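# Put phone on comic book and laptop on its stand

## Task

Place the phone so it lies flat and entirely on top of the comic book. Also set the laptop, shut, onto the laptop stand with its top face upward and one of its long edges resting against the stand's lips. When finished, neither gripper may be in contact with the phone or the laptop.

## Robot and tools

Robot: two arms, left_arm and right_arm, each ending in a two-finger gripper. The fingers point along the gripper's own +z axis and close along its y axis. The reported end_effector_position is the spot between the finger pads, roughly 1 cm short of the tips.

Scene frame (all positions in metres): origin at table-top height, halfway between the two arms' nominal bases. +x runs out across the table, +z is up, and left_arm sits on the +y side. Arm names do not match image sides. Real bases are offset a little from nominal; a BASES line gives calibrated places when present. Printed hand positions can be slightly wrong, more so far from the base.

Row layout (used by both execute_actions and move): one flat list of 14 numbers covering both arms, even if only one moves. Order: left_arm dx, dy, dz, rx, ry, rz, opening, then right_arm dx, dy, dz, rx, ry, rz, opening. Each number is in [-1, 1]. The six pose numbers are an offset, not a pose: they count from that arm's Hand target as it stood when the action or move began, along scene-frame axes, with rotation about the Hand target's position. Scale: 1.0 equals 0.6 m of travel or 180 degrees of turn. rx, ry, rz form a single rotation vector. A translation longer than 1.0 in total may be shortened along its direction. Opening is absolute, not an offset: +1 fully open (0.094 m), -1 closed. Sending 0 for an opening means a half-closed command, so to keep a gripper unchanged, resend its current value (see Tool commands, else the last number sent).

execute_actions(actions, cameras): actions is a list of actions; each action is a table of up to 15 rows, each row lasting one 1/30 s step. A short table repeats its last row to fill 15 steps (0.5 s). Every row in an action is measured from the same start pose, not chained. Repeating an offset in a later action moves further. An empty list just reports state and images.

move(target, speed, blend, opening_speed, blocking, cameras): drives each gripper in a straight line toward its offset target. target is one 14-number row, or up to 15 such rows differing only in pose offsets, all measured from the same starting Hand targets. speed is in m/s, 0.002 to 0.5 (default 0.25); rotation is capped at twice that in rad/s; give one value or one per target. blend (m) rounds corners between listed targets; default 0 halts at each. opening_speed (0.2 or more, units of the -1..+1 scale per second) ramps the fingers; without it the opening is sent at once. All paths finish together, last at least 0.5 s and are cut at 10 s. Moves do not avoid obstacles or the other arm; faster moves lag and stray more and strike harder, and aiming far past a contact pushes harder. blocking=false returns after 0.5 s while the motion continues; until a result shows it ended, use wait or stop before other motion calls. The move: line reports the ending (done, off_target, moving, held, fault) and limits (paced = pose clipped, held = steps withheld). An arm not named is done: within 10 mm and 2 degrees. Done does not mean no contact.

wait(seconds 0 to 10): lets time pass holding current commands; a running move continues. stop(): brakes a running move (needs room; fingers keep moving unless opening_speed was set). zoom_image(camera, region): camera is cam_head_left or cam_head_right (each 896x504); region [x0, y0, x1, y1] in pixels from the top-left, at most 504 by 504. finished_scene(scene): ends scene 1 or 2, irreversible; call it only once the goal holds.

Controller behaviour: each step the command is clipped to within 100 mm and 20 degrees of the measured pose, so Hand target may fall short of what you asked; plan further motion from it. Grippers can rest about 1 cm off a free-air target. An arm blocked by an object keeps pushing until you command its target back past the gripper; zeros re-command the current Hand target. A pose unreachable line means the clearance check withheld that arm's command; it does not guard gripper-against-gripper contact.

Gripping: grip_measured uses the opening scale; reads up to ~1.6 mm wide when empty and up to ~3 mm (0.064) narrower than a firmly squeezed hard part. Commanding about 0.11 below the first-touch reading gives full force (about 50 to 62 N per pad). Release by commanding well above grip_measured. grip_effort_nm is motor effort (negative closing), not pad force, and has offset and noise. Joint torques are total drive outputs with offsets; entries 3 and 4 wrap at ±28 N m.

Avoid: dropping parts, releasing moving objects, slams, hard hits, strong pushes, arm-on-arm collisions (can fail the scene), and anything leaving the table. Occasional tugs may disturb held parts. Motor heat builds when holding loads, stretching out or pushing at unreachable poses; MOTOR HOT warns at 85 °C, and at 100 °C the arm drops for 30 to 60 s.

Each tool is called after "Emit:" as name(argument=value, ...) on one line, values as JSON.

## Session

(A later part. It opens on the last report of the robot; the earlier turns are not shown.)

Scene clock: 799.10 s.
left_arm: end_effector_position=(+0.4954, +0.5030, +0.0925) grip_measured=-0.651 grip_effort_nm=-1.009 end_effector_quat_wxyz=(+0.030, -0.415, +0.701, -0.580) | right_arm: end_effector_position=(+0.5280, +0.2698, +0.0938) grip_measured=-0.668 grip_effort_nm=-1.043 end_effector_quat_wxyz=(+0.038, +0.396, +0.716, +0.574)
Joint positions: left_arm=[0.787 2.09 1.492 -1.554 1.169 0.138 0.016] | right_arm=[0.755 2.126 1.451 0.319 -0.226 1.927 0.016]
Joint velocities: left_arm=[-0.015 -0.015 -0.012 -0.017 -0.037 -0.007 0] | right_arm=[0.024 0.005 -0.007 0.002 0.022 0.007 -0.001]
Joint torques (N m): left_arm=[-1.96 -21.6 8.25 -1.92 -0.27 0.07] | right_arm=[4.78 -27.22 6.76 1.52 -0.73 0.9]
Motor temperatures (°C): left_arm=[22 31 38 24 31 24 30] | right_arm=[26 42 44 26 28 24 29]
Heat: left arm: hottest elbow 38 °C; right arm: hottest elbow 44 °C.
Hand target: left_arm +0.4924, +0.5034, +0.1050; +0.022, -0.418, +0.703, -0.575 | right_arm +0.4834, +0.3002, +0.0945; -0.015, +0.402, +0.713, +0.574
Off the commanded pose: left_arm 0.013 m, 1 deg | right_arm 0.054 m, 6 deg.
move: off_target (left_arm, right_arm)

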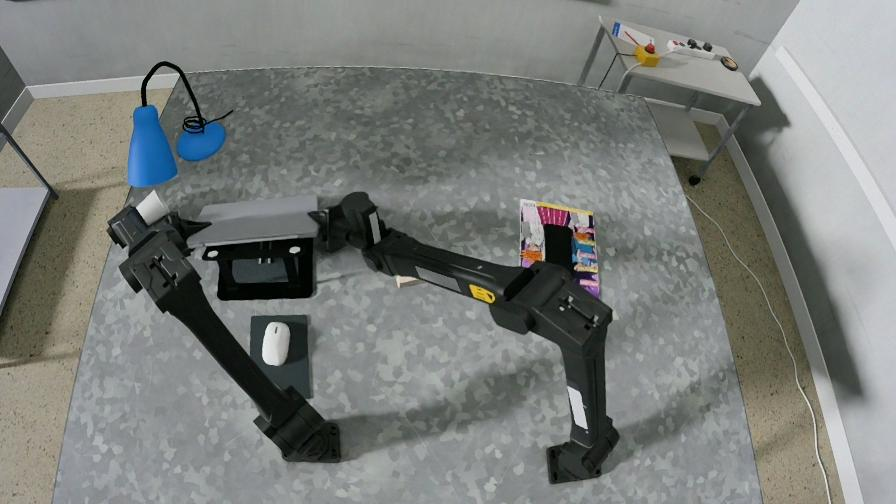

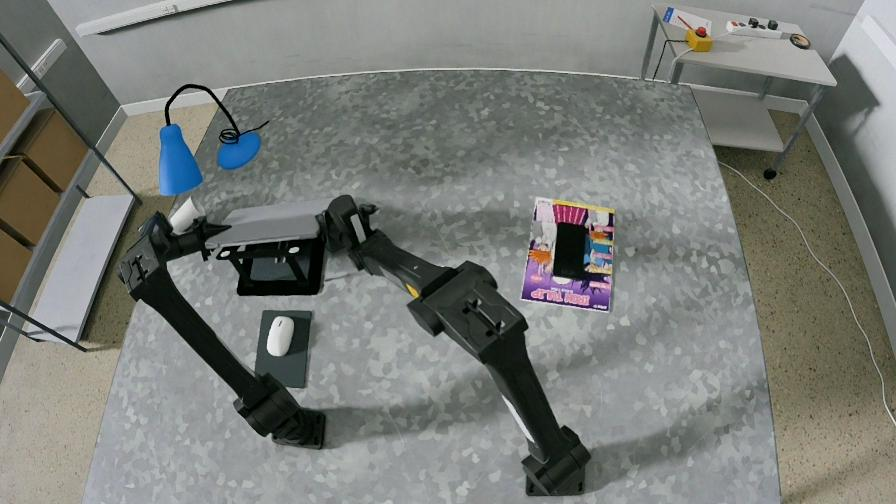

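Emit:
move(target=[0,0,0.035,0,0,0,-0.85,0,0,0.06,0,0,0,-0.85], speed=0.07)

Emit:
zoom_image(camera="cam_head_left", region=[190, 160, 340, 290])

Emit:
zoom_image(camera="cam_head_right", region=[205, 165, 355, 285])

Scene clock: 802.97 s.
left_arm: end_effector_position=(+0.4902, +0.5022, +0.0964) grip_measured=-0.651 grip_effort_nm=-1.004 end_effector_quat_wxyz=(+0.017, -0.423, +0.695, -0.581) | right_arm: end_effector_position=(+0.5226, +0.2693, +0.1007) grip_measured=-0.668 grip_effort_nm=-1.033 end_effector_quat_wxyz=(+0.029, +0.405, +0.721, +0.562)
Joint positions: left_arm=[0.793 2.087 1.492 -1.592 1.162 0.139 0.016] | right_arm=[0.759 2.101 1.451 0.263 -0.226 1.939 0.016]
Joint velocities: left_arm=[0.005 -0.005 0.002 -0.012 -0.007 -0.037 0.001] | right_arm=[-0.005 0.005 -0.002 -0.012 0.022 0.007 0]
Joint torques (N m): left_arm=[-1.14 -23.77 9.44 -2.14 0.03 0.02] | right_arm=[4.54 -28.81 7.97 1.02 -0.79 0.79]
Motor temperatures (°C): left_arm=[22 31 37 24 31 24 30] | right_arm=[26 43 44 25 28 24 29]
Heat: left arm: hottest elbow 37 °C; right arm: hottest elbow 44 °C.
Hand target: left_arm +0.4922, +0.5035, +0.1261; +0.022, -0.418, +0.703, -0.575 | right_arm +0.4840, +0.3004, +0.1307; -0.015, +0.402, +0.713, +0.574
Off the commanded pose: left_arm 0.030 m, 1 deg | right_arm 0.058 m, 5 deg.
move: off_target (left_arm, right_arm)

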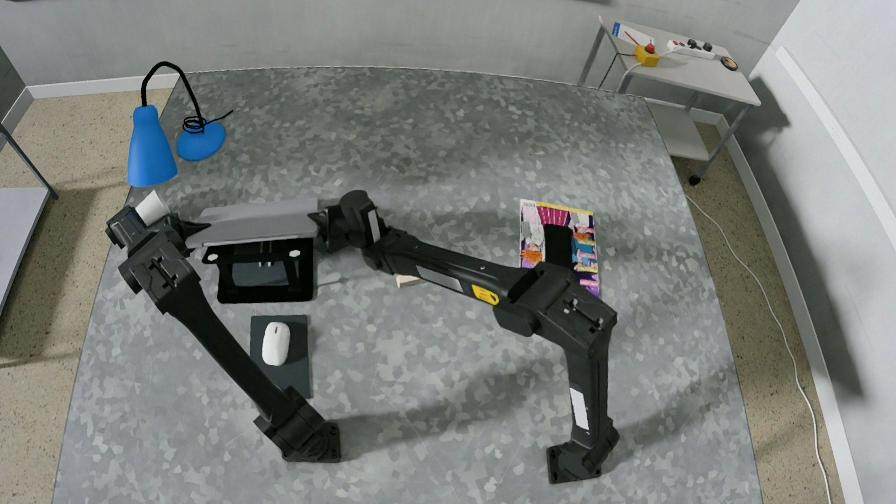

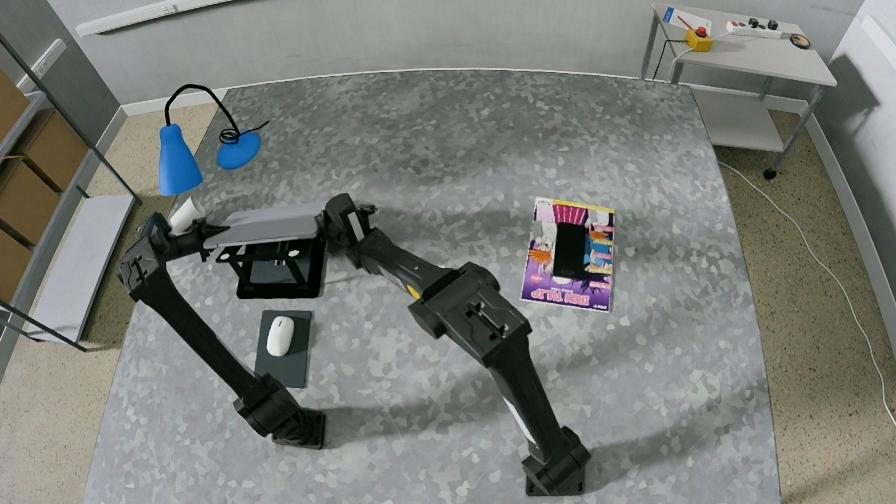

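Scaled by 3.360.

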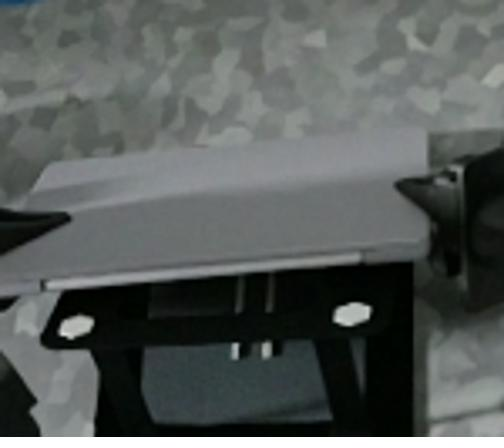

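Scaled by 3.360.

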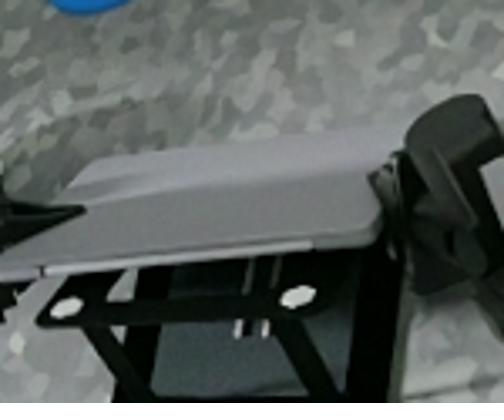

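Emit:
move(target=[0.02,0,0.05,0,0,0,-0.85,0.03,0,0.05,0,0,0,-0.85], speed=0.07)

Emit:
zoom_image(camera="cam_head_left", region=[190, 160, 340, 290])

Emit:
zoom_image(camera="cam_head_right", region=[205, 165, 355, 285])

Scene clock: 812.73 s.
left_arm: end_effector_position=(+0.4867, +0.5002, +0.1028) grip_measured=-0.651 grip_effort_nm=-1.009 end_effector_quat_wxyz=(-0.005, -0.435, +0.690, -0.578) | right_arm: end_effector_position=(+0.5162, +0.2663, +0.1057) grip_measured=-0.668 grip_effort_nm=-1.038 end_effector_quat_wxyz=(+0.013, +0.417, +0.727, +0.545)
Joint positions: left_arm=[0.793 2.08 1.5 -1.635 1.143 0.12 0.016] | right_arm=[0.759 2.074 1.451 0.191 -0.239 1.96 0.016]
Joint velocities: left_arm=[0.005 -0.005 -0.002 -0.002 -0.022 -0.066 0.001] | right_arm=[-0.005 -0.024 0.012 -0.017 -0.037 -0.022 -0.001]
Joint torques (N m): left_arm=[-2.78 -25.88 12.74 -2.15 1.1 -0.11] | right_arm=[3.14 -28.86 12.1 0.91 -0.97 0.56]
Motor temperatures (°C): left_arm=[22 32 38 24 31 24 30] | right_arm=[26 44 43 25 28 24 29]
Heat: left arm: hottest elbow 38 °C; right arm: hottest shoulder 44 °C.
Hand target: left_arm +0.5040, +0.5037, +0.1559; +0.022, -0.418, +0.703, -0.575 | right_arm +0.5025, +0.3003, +0.1605; -0.015, +0.402, +0.713, +0.574
Off the commanded pose: left_arm 0.056 m, 4 deg | right_arm 0.066 m, 5 deg.
move: off_target (left_arm, right_arm)

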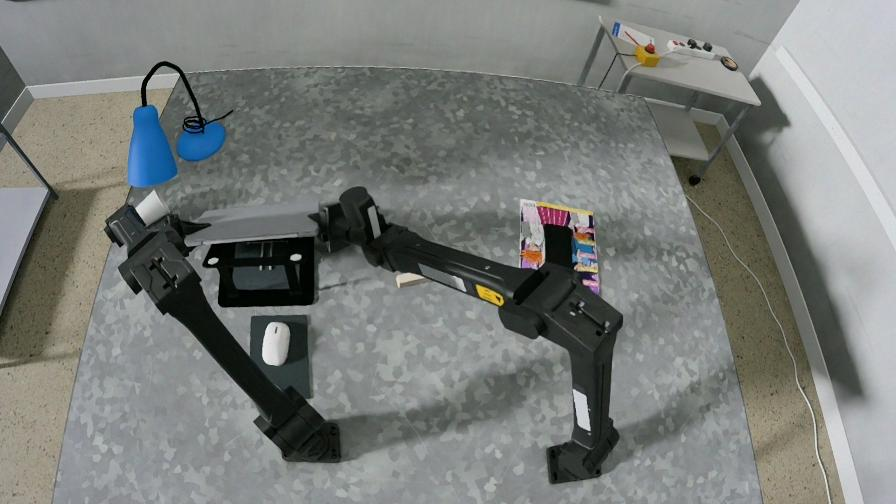

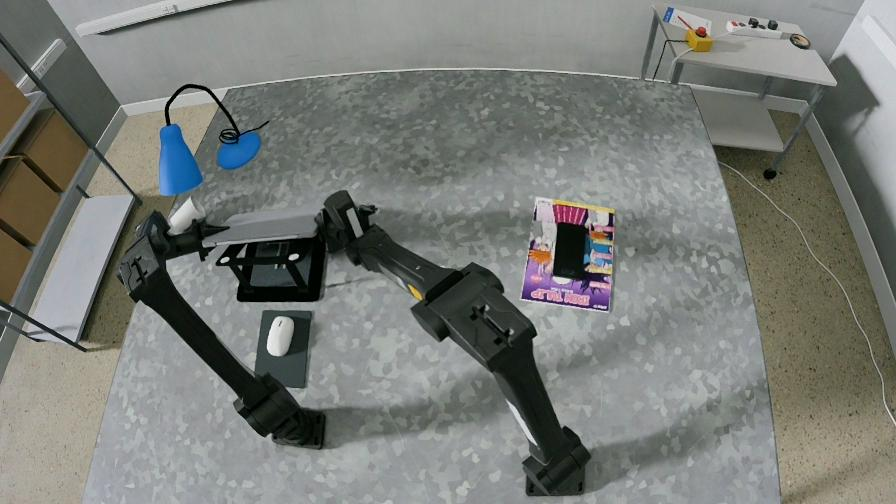

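Scaled by 3.360.

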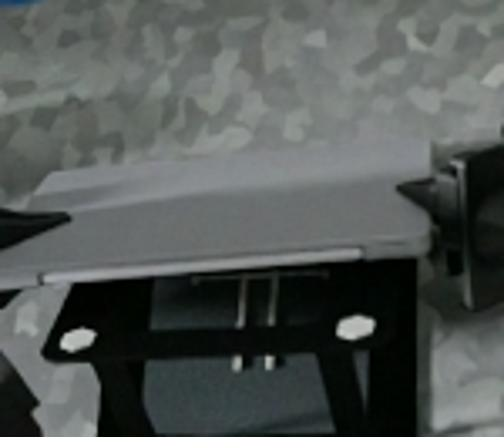

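Scaled by 3.360.

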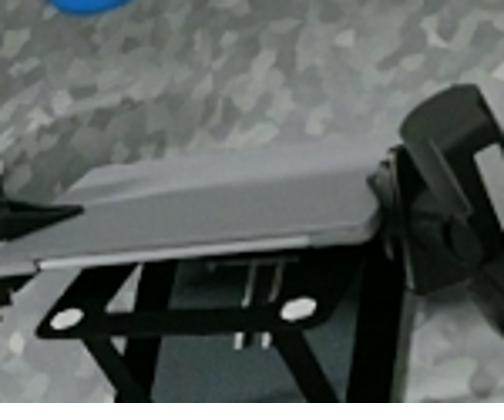

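Emit:
move(target=[-0.02,0,-0.11,0,-0.03,0,-0.85,0.0,0,-0.14,0,-0.03,0,-0.85], speed=0.07)

Emit:
zoom_image(camera="cam_head_left", region=[190, 160, 340, 290])

Emit:
zoom_image(camera="cam_head_right", region=[205, 165, 355, 285])

Scene clock: 833.33 s.
left_arm: end_effector_position=(+0.4878, +0.5062, +0.0906) grip_measured=-0.651 grip_effort_nm=-1.009 end_effector_quat_wxyz=(+0.037, -0.411, +0.693, -0.591) | right_arm: end_effector_position=(+0.5205, +0.2726, +0.0983) grip_measured=-0.668 grip_effort_nm=-1.038 end_effector_quat_wxyz=(+0.041, +0.384, +0.712, +0.587)
Joint positions: left_arm=[0.805 2.103 1.485 -1.595 1.188 0.206 0.016] | right_arm=[0.764 2.119 1.428 0.369 -0.225 1.923 0.016]
Joint velocities: left_arm=[-0.005 -0.005 0.007 -0.017 0.037 -0.022 -0.001] | right_arm=[-0.005 0.005 0.002 0.002 -0.007 -0.022 0]
Joint torques (N m): left_arm=[-1.44 -19.96 7.17 -0.08 1.1 0.49] | right_arm=[3.19 -21.71 8.87 3.04 -0.39 0.33]
Motor temperatures (°C): left_arm=[22 32 40 24 32 24 30] | right_arm=[26 49 45 25 28 24 30]
Heat: left arm: hottest elbow 40 °C; right arm: hottest shoulder 49 °C.
Hand target: left_arm +0.4924, +0.5030, +0.0901; +0.055, -0.390, +0.701, -0.594 | right_arm +0.5013, +0.2997, +0.0764; +0.019, +0.375, +0.713, +0.592
Off the commanded pose: left_arm 0.005 m, 3 deg | right_arm 0.040 m, 3 deg.
move: off_target (left_arm, right_arm)

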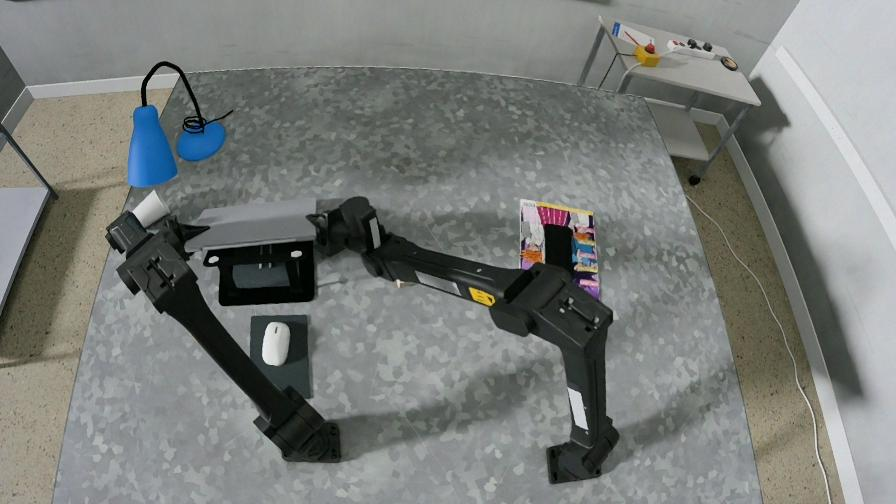

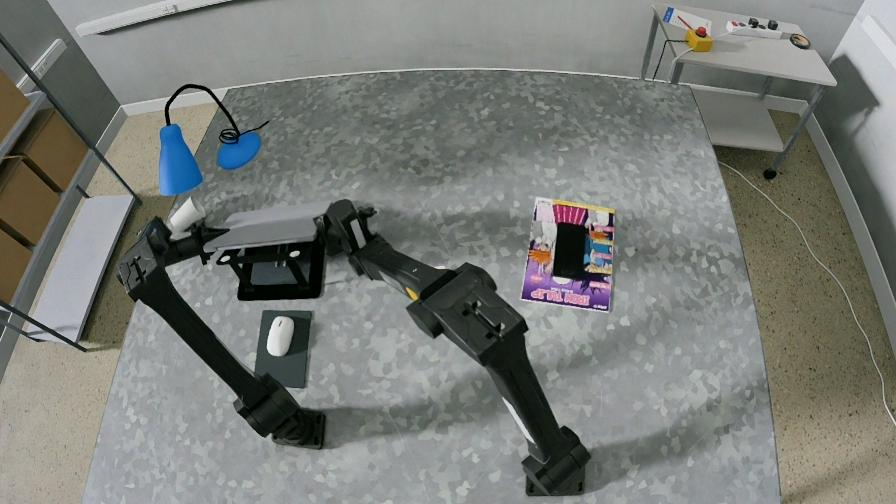

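Scaled by 3.360.

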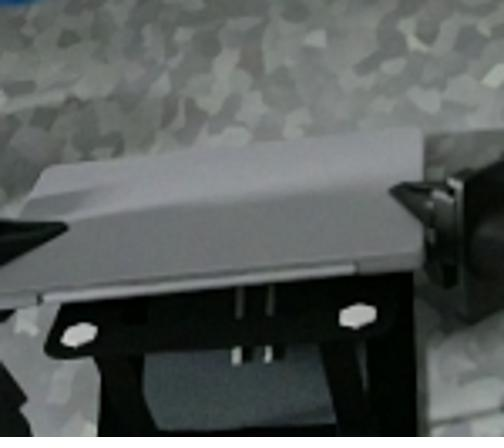

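Scaled by 3.360.

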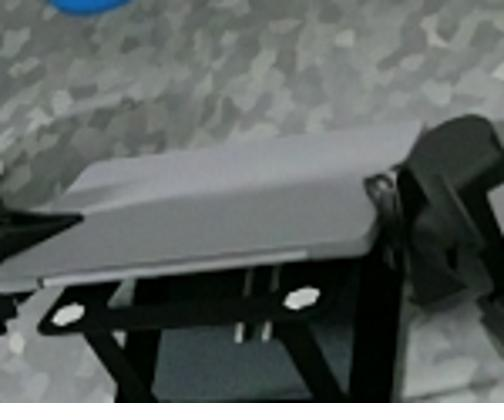

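Emit:
move(target=[0.0,0,-0.03,0,0,0,-0.85,0.0,0,-0.06,0,0,0,-0.85], speed=0.07)

Emit:
zoom_image(camera="cam_head_left", region=[190, 160, 340, 290])

Emit:
zoom_image(camera="cam_head_right", region=[205, 165, 355, 285])

Scene clock: 845.70 s.
left_arm: end_effector_position=(+0.4885, +0.5072, +0.0863) grip_measured=-0.651 grip_effort_nm=-1.004 end_effector_quat_wxyz=(+0.047, -0.406, +0.693, -0.594) | right_arm: end_effector_position=(+0.5220, +0.2734, +0.0951) grip_measured=-0.668 grip_effort_nm=-1.038 end_effector_quat_wxyz=(+0.047, +0.377, +0.701, +0.603)
Joint positions: left_arm=[0.807 2.111 1.481 -1.582 1.201 0.224 0.016] | right_arm=[0.764 2.138 1.419 0.442 -0.222 1.923 0.016]
Joint velocities: left_arm=[-0.005 0.005 -0.012 0.007 -0.051 -0.051 0.001] | right_arm=[-0.005 -0.024 0.007 -0.007 -0.037 0.007 0]
Joint torques (N m): left_arm=[-2.26 -17.9 6.84 0.35 0.59 0.43] | right_arm=[3.25 -18.9 8.25 3.3 -0.47 0.31]
Motor temperatures (°C): left_arm=[22 31 39 24 32 24 30] | right_arm=[26 47 46 26 28 24 30]
Heat: left arm: hottest elbow 39 °C; right arm: hottest shoulder 47 °C.
Hand target: left_arm +0.4926, +0.5029, +0.0720; +0.055, -0.390, +0.701, -0.594 | right_arm +0.5007, +0.2996, +0.0406; +0.019, +0.375, +0.713, +0.592
Off the commanded pose: left_arm 0.015 m, 2 deg | right_arm 0.064 m, 4 deg.
move: off_target (left_arm, right_arm)

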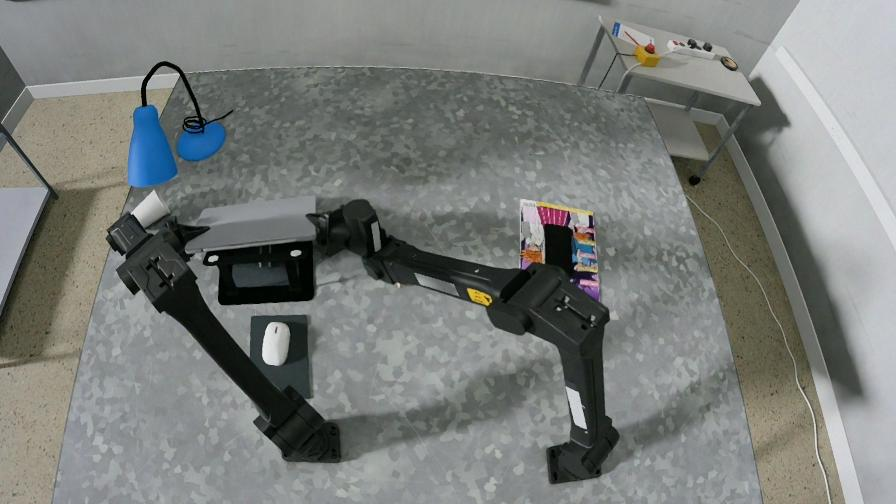

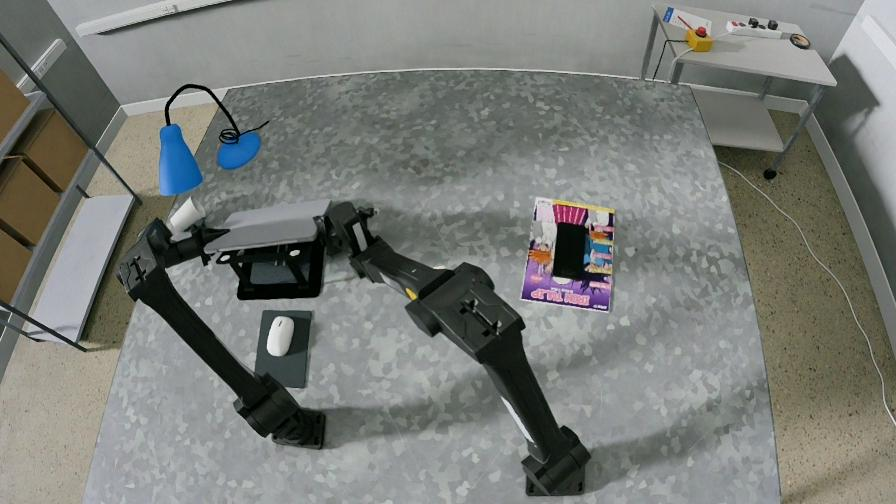

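Scaled by 3.360.

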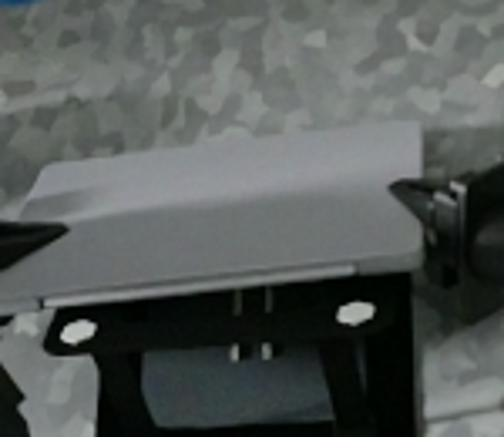

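Scaled by 3.360.

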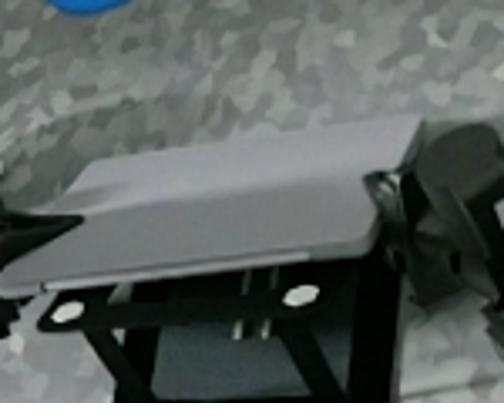

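Emit:
move(target=[0.0,0,0.015,0,0,0,-0.85,0.01,0,0.05,0,0,0,-0.85], speed=0.07, cameras=[])

Emit:
move(target=[0.0,0,0,0,0,0,-0.45,0.0,0,0.0,0,0,0,-0.45], speed=0.07, opening_speed=0.2)

Emit:
zoom_image(camera="cam_head_left", region=[190, 160, 340, 290])

Emit:
zoom_image(camera="cam_head_right", region=[205, 165, 355, 285])

Scene clock: 855.30 s.
left_arm: end_effector_position=(+0.4884, +0.5074, +0.0863) grip_measured=-0.651 grip_effort_nm=-1.004 end_effector_quat_wxyz=(+0.047, -0.406, +0.693, -0.594) | right_arm: end_effector_position=(+0.5215, +0.2730, +0.0928) grip_measured=-0.668 grip_effort_nm=-1.043 end_effector_quat_wxyz=(+0.047, +0.377, +0.704, +0.600)
Joint positions: left_arm=[0.808 2.111 1.481 -1.582 1.201 0.225 0.016] | right_arm=[0.764 2.138 1.419 0.432 -0.223 1.92 0.016]
Joint velocities: left_arm=[-0.005 -0.005 -0.002 -0.002 -0.022 -0.037 0] | right_arm=[-0.015 0.015 0.007 0.017 0.007 0.081 0]
Joint torques (N m): left_arm=[-2.61 -19.66 7.06 -0.2 0.51 0.38] | right_arm=[2.73 -21.71 10.36 1.14 -0.64 0.3]
Motor temperatures (°C): left_arm=[22 32 38 24 32 24 30] | right_arm=[26 47 46 26 27 24 30]
Heat: left arm: hottest elbow 38 °C; right arm: hottest shoulder 47 °C.
Hand target: left_arm +0.4925, +0.5031, +0.0811; +0.055, -0.390, +0.701, -0.594 | right_arm +0.5072, +0.2996, +0.0705; +0.019, +0.375, +0.713, +0.593
Off the commanded pose: left_arm 0.008 m, 2 deg | right_arm 0.038 m, 3 deg.
move: off_target (right_arm)
No camera images: "cameras" was empty.

Scene clock: 857.57 s.
left_arm: end_effector_position=(+0.4888, +0.5079, +0.0842) grip_measured=-0.453 grip_effort_nm=0.139 end_effector_quat_wxyz=(+0.057, -0.395, +0.700, -0.593) | right_arm: end_effector_position=(+0.5229, +0.2726, +0.0955) grip_measured=-0.453 grip_effort_nm=0.120 end_effector_quat_wxyz=(+0.038, +0.386, +0.698, +0.602)
Joint positions: left_arm=[0.808 2.114 1.481 -1.573 1.2 0.251 0.026] | right_arm=[0.762 2.136 1.421 0.432 -0.226 1.946 0.026]
Joint velocities: left_arm=[0.015 -0.024 -0.007 -0.002 0.051 0.007 -0.001] | right_arm=[-0.015 0.015 -0.007 0.007 0.007 -0.037 0]
Joint torques (N m): left_arm=[-2.49 -19.78 7.31 -0.57 0.63 0.16] | right_arm=[2.9 -21.71 10.17 1.35 -0.54 0.09]
Motor temperatures (°C): left_arm=[22 32 38 24 31 24 30] | right_arm=[26 46 46 26 27 24 30]
Heat: left arm: hottest elbow 38 °C; right arm: hottest shoulder 46 °C.
Hand target: left_arm +0.4925, +0.5031, +0.0811; +0.055, -0.390, +0.701, -0.594 | right_arm +0.5071, +0.2995, +0.0704; +0.019, +0.375, +0.713, +0.592
Off the commanded pose: left_arm 0.007 m, 1 deg | right_arm 0.040 m, 3 deg.
move: off_target (right_arm)

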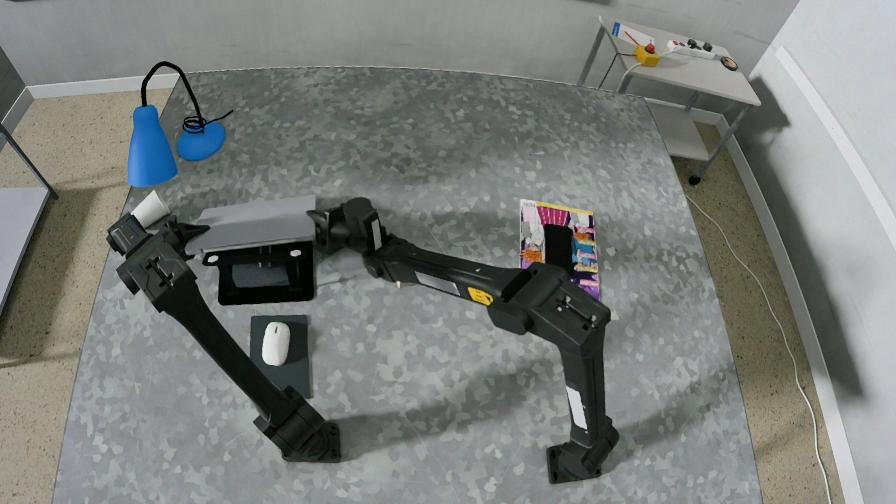

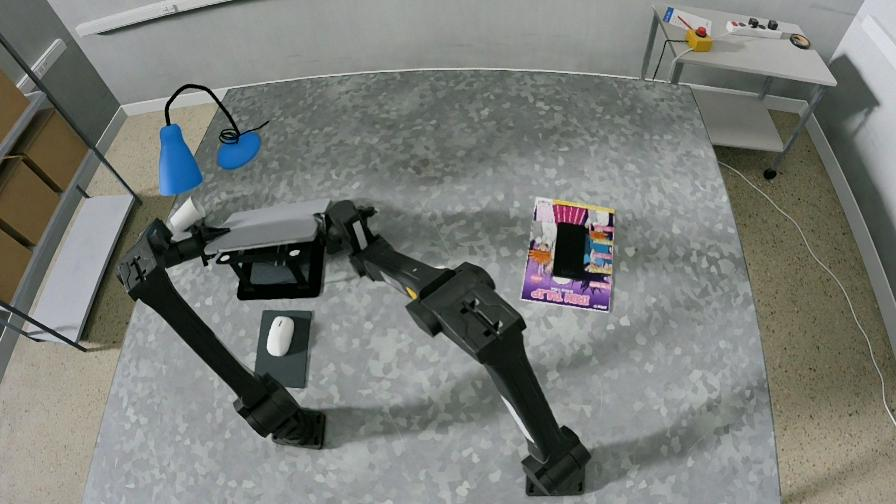

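Scaled by 3.360.

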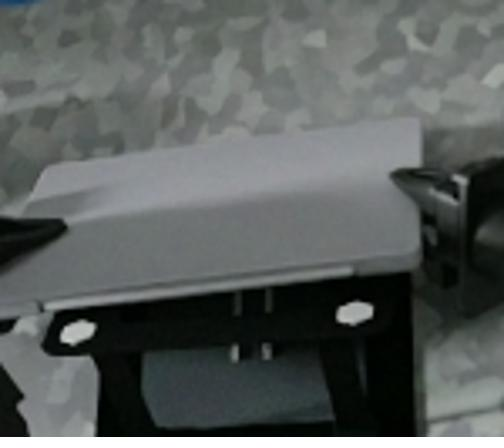

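Scaled by 3.360.

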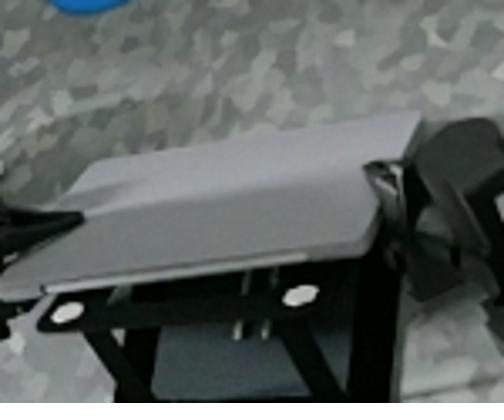

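Emit:
move(target=[[0,0,0,0,0,0,-0.45,0.015,-0.04,0.035,0,0,0,-0.45],[0,0,0,0,0,0,-0.45,-0.017,-0.115,0.06,0,0,0,-0.45]], speed=0.06)

Emit:
zoom_image(camera="cam_head_left", region=[190, 160, 340, 290])

Emit:
zoom_image(camera="cam_head_right", region=[205, 165, 355, 285])

Scene clock: 866.70 s.
left_arm: end_effector_position=(+0.4889, +0.5080, +0.0843) grip_measured=-0.452 grip_effort_nm=0.129 end_effector_quat_wxyz=(+0.057, -0.395, +0.700, -0.593) | right_arm: end_effector_position=(+0.4943, +0.2405, +0.1029) grip_measured=-0.451 grip_effort_nm=0.046 end_effector_quat_wxyz=(+0.013, +0.376, +0.715, +0.590)
Joint positions: left_arm=[0.808 2.114 1.481 -1.573 1.201 0.251 0.026] | right_arm=[0.741 2.036 1.29 0.422 -0.302 1.932 0.026]
Joint velocities: left_arm=[-0.015 -0.015 -0.002 -0.012 -0.051 0.022 -0.002] | right_arm=[-0.034 -0.015 -0.012 0.007 -0.007 -0.007 0]
Joint torques (N m): left_arm=[-1.96 -20.13 7.23 -0.36 0.58 0.13] | right_arm=[-0.21 -25.76 6.45 2.04 -0.13 0.05]
Motor temperatures (°C): left_arm=[22 32 37 24 31 24 30] | right_arm=[26 46 46 25 27 24 29]
Heat: left arm: hottest elbow 37 °C; right arm: hottest shoulder 46 °C.
Hand target: left_arm +0.4925, +0.5031, +0.0811; +0.055, -0.390, +0.701, -0.594 | right_arm +0.4964, +0.2309, +0.1068; +0.019, +0.375, +0.713, +0.592
Off the commanded pose: left_arm 0.007 m, 1 deg | right_arm 0.011 m, 1 deg.
move: off_target (right_arm)

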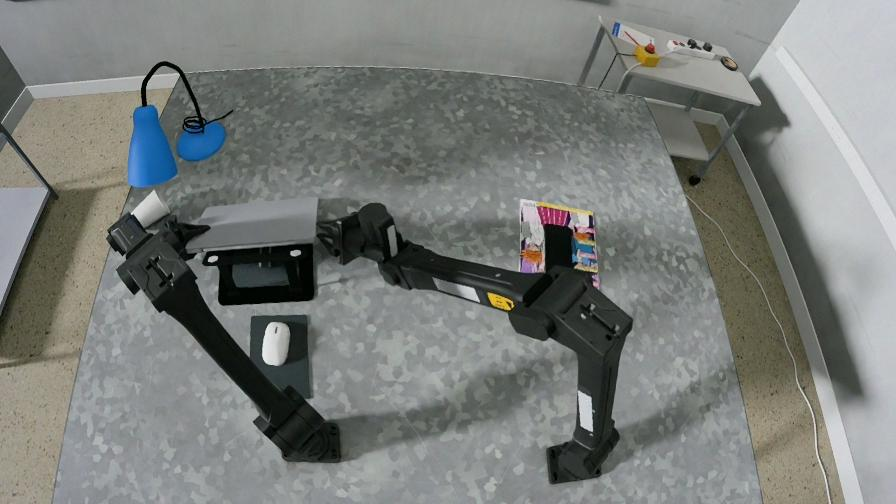

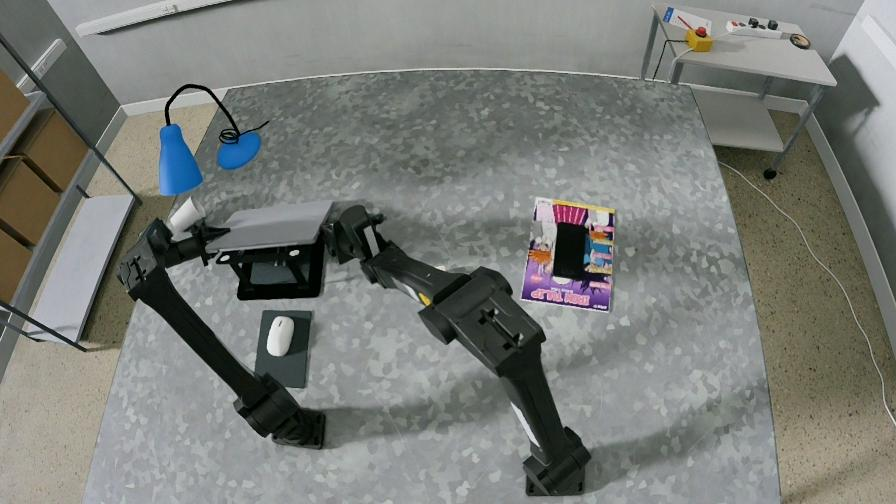

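Scaled by 3.360.

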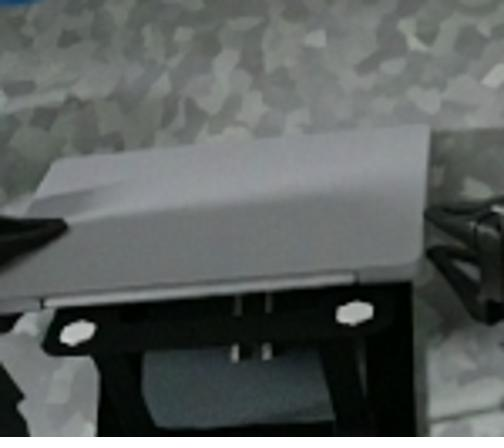

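Scaled by 3.360.

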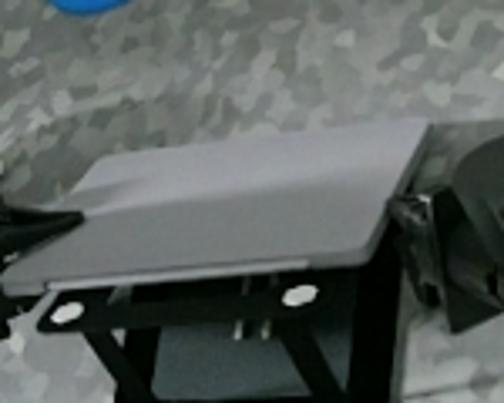

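Emit:
execute_actions(actions=[])

Emit:
zoom_image(camera="cam_head_left", region=[130, 150, 380, 330])

Emit:
zoom_image(camera="cam_head_right", region=[60, 150, 310, 330])

Scene clock: 878.97 s.
left_arm: end_effector_position=(+0.4889, +0.5080, +0.0843) grip_measured=-0.452 grip_effort_nm=0.129 end_effector_quat_wxyz=(+0.057, -0.395, +0.700, -0.593) | right_arm: end_effector_position=(+0.4943, +0.2405, +0.1029) grip_measured=-0.451 grip_effort_nm=0.051 end_effector_quat_wxyz=(+0.014, +0.376, +0.715, +0.590)
Joint positions: left_arm=[0.808 2.114 1.481 -1.573 1.201 0.251 0.026] | right_arm=[0.741 2.036 1.29 0.422 -0.302 1.932 0.026]
Joint velocities: left_arm=[-0.024 -0.015 0.007 0.017 -0.051 -0.081 0] | right_arm=[-0.005 0.005 -0.007 -0.002 -0.022 -0.066 0]
Joint torques (N m): left_arm=[-3.02 -19.19 7.41 -0.58 0.59 0.2] | right_arm=[-0.38 -25.17 6.39 2.04 -0.13 0.02]
Motor temperatures (°C): left_arm=[22 31 37 24 31 24 29] | right_arm=[26 45 45 25 27 24 28]
Heat: left arm: hottest elbow 37 °C; right arm: hottest shoulder 45 °C.
Hand target: left_arm +0.4925, +0.5031, +0.0811; +0.055, -0.390, +0.701, -0.594 | right_arm +0.4964, +0.2309, +0.1068; +0.019, +0.375, +0.713, +0.592
Tool commands: left_gripper/opening=-0.45 right_gripper/opening=-0.45
Off the commanded pose: left_arm 0.007 m, 1 deg | right_arm 0.011 m, 1 deg.

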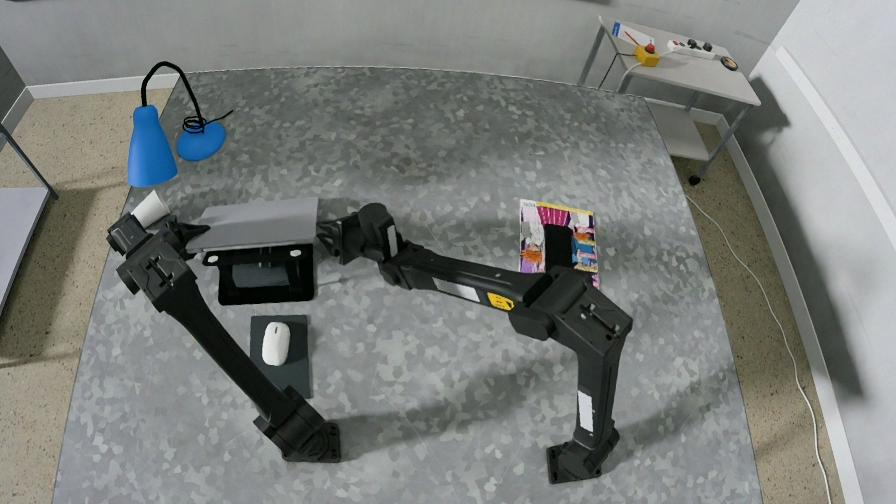

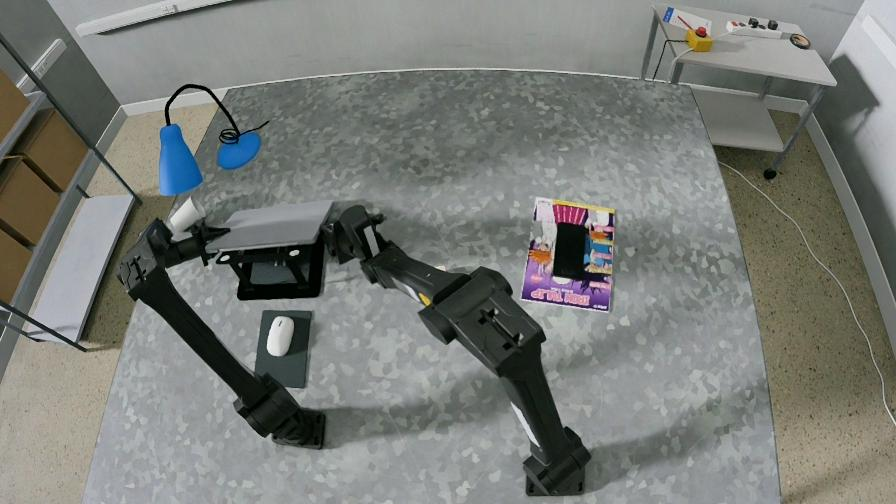

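Scaled by 2.016.

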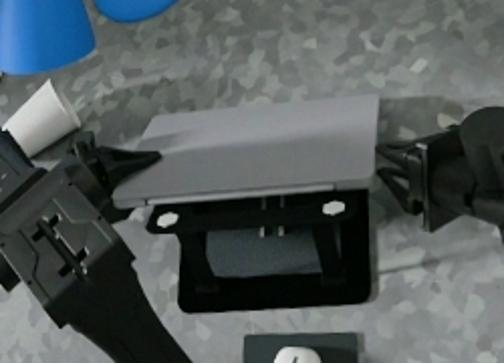

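Scaled by 2.016.

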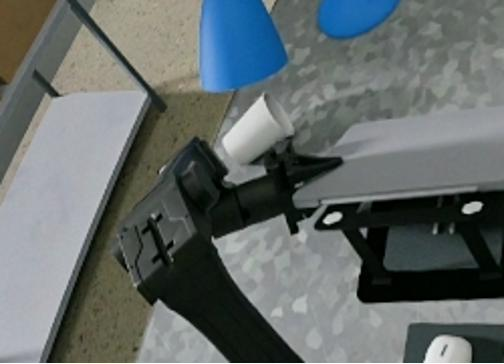

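Emit:
zoom_image(camera="cam_head_right", region=[110, 170, 230, 290])

Emit:
zoom_image(camera="cam_head_left", region=[90, 170, 230, 290])

Scaled by 4.200.

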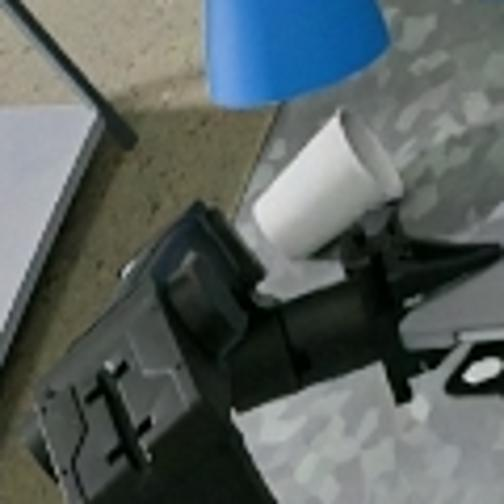

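Scaled by 3.600.

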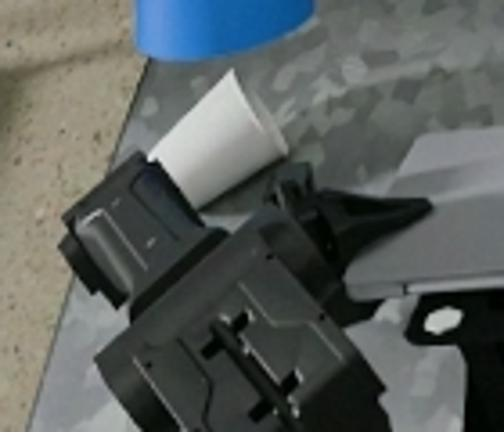

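Emit:
move(target=[-0.05, 0.05, 0.03, 0, 0, 0, -0.45, 0, 0, 0, 0, 0, 0, -0.45], speed=0.06, cameras=["cam_head_left"])

Emit:
zoom_image(camera="cam_head_left", region=[90, 150, 340, 330])

Scene clock: 894.97 s.
left_arm: end_effector_position=(+0.4685, +0.5156, +0.0887) grip_measured=-0.452 grip_effort_nm=0.110 end_effector_quat_wxyz=(+0.047, -0.398, +0.698, -0.593) | right_arm: end_effector_position=(+0.4945, +0.2403, +0.1030) grip_measured=-0.451 grip_effort_nm=0.046 end_effector_quat_wxyz=(+0.014, +0.376, +0.715, +0.590)
Joint positions: left_arm=[0.845 2.114 1.481 -1.669 1.169 0.334 0.026] | right_arm=[0.74 2.036 1.29 0.422 -0.303 1.932 0.026]
Joint velocities: left_arm=[-0.005 -0.015 0.007 -0.002 0.081 -0.007 0] | right_arm=[0.005 -0.015 -0.012 0.012 0.051 0.11 0]
Joint torques (N m): left_arm=[0.21 -20.95 8.87 -1.09 -0.11 0.2] | right_arm=[-0.32 -25.17 6.37 2.03 -0.12 0.02]
Motor temperatures (°C): left_arm=[22 31 36 24 31 24 29] | right_arm=[26 44 44 25 27 24 28]
Heat: left arm: hottest elbow 36 °C; right arm: hottest shoulder 44 °C.
Hand target: left_arm +0.4623, +0.5329, +0.0987; +0.055, -0.390, +0.701, -0.594 | right_arm +0.4965, +0.2308, +0.1068; +0.019, +0.375, +0.713, +0.592
Off the commanded pose: left_arm 0.021 m, 1 deg | right_arm 0.010 m, 1 deg.
joint sent to its limit (left arm) — joint 4 (wrist pitch), lower limit. The joint targets still meet the commanded pose.
move: off_target (left_arm)
Images, in order (width x height): cam_head_left 896x504.

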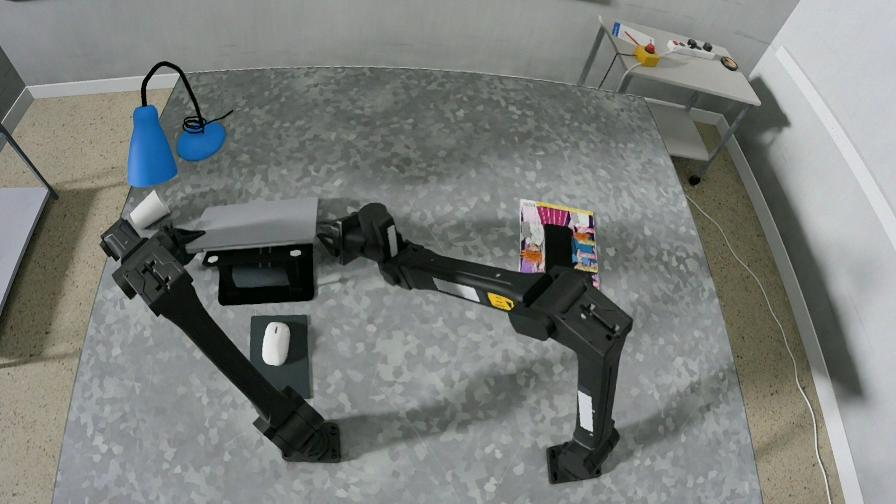

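Scaled by 2.016.

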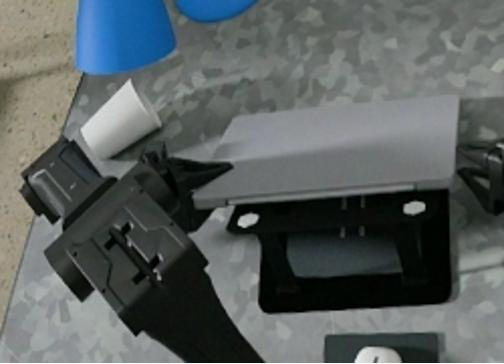

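Emit:
move(target=[-0.025, 0.06, 0.035, 0, 0, 0, -0.45, 0, 0, 0, 0, 0, 0, -0.45], speed=0.06, cameras=["cam_head_left"])

Emit:
zoom_image(camera="cam_head_left", region=[90, 150, 340, 330])

Scene clock: 899.60 s.
left_arm: end_effector_position=(+0.4479, +0.5456, +0.0991) grip_measured=-0.451 grip_effort_nm=0.095 end_effector_quat_wxyz=(+0.062, -0.420, +0.697, -0.578) | right_arm: end_effector_position=(+0.4945, +0.2403, +0.1030) grip_measured=-0.451 grip_effort_nm=0.042 end_effector_quat_wxyz=(+0.014, +0.376, +0.715, +0.590)
Joint positions: left_arm=[0.911 2.088 1.491 -1.672 1.135 0.311 0.026] | right_arm=[0.74 2.036 1.29 0.422 -0.303 1.932 0.026]
Joint velocities: left_arm=[-0.005 -0.024 0.007 0.007 -0.007 -0.022 0] | right_arm=[-0.015 0.005 0.002 -0.002 0.022 0.007 0.001]
Joint torques (N m): left_arm=[1.14 -21.71 11.74 -0.87 0 -0.03] | right_arm=[-0.21 -25.23 6.39 2.04 -0.12 0.03]
Motor temperatures (°C): left_arm=[22 31 36 24 30 24 29] | right_arm=[26 44 44 25 26 24 28]
Heat: left arm: hottest elbow 36 °C; right arm: hottest shoulder 44 °C.
Hand target: left_arm +0.4471, +0.5692, +0.1194; +0.055, -0.390, +0.701, -0.594 | right_arm +0.4964, +0.2309, +0.1068; +0.019, +0.375, +0.713, +0.592
Off the commanded pose: left_arm 0.031 m, 4 deg | right_arm 0.010 m, 1 deg.
joint sent to its limit (left arm) — joint 4 (wrist pitch), lower limit. The joint targets are off in orientation, not in position.
move: off_target (left_arm)
Images, in order (width x height): cam_head_left 896x504.

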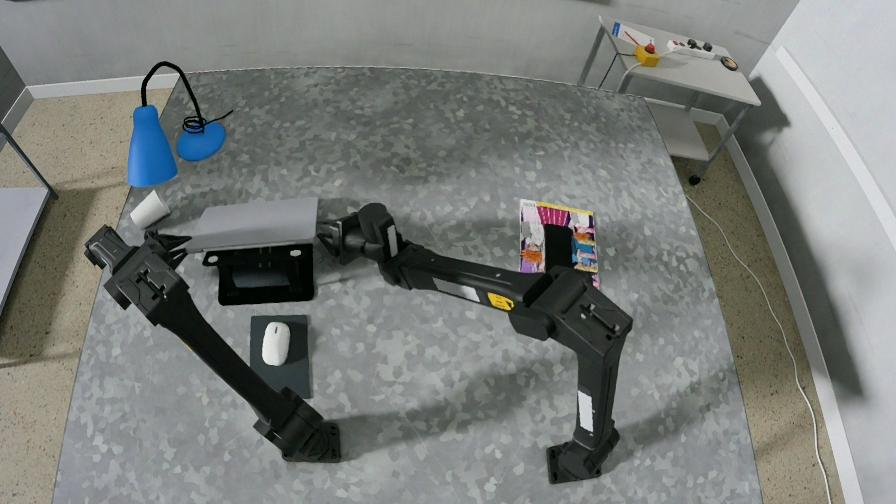

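Scaled by 2.016.

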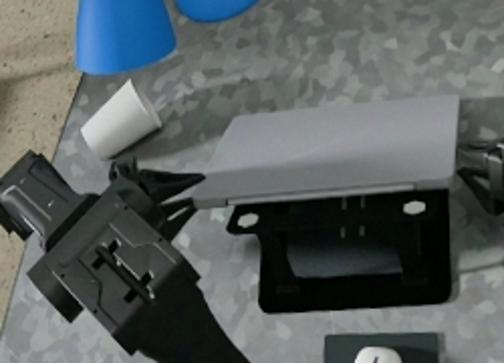

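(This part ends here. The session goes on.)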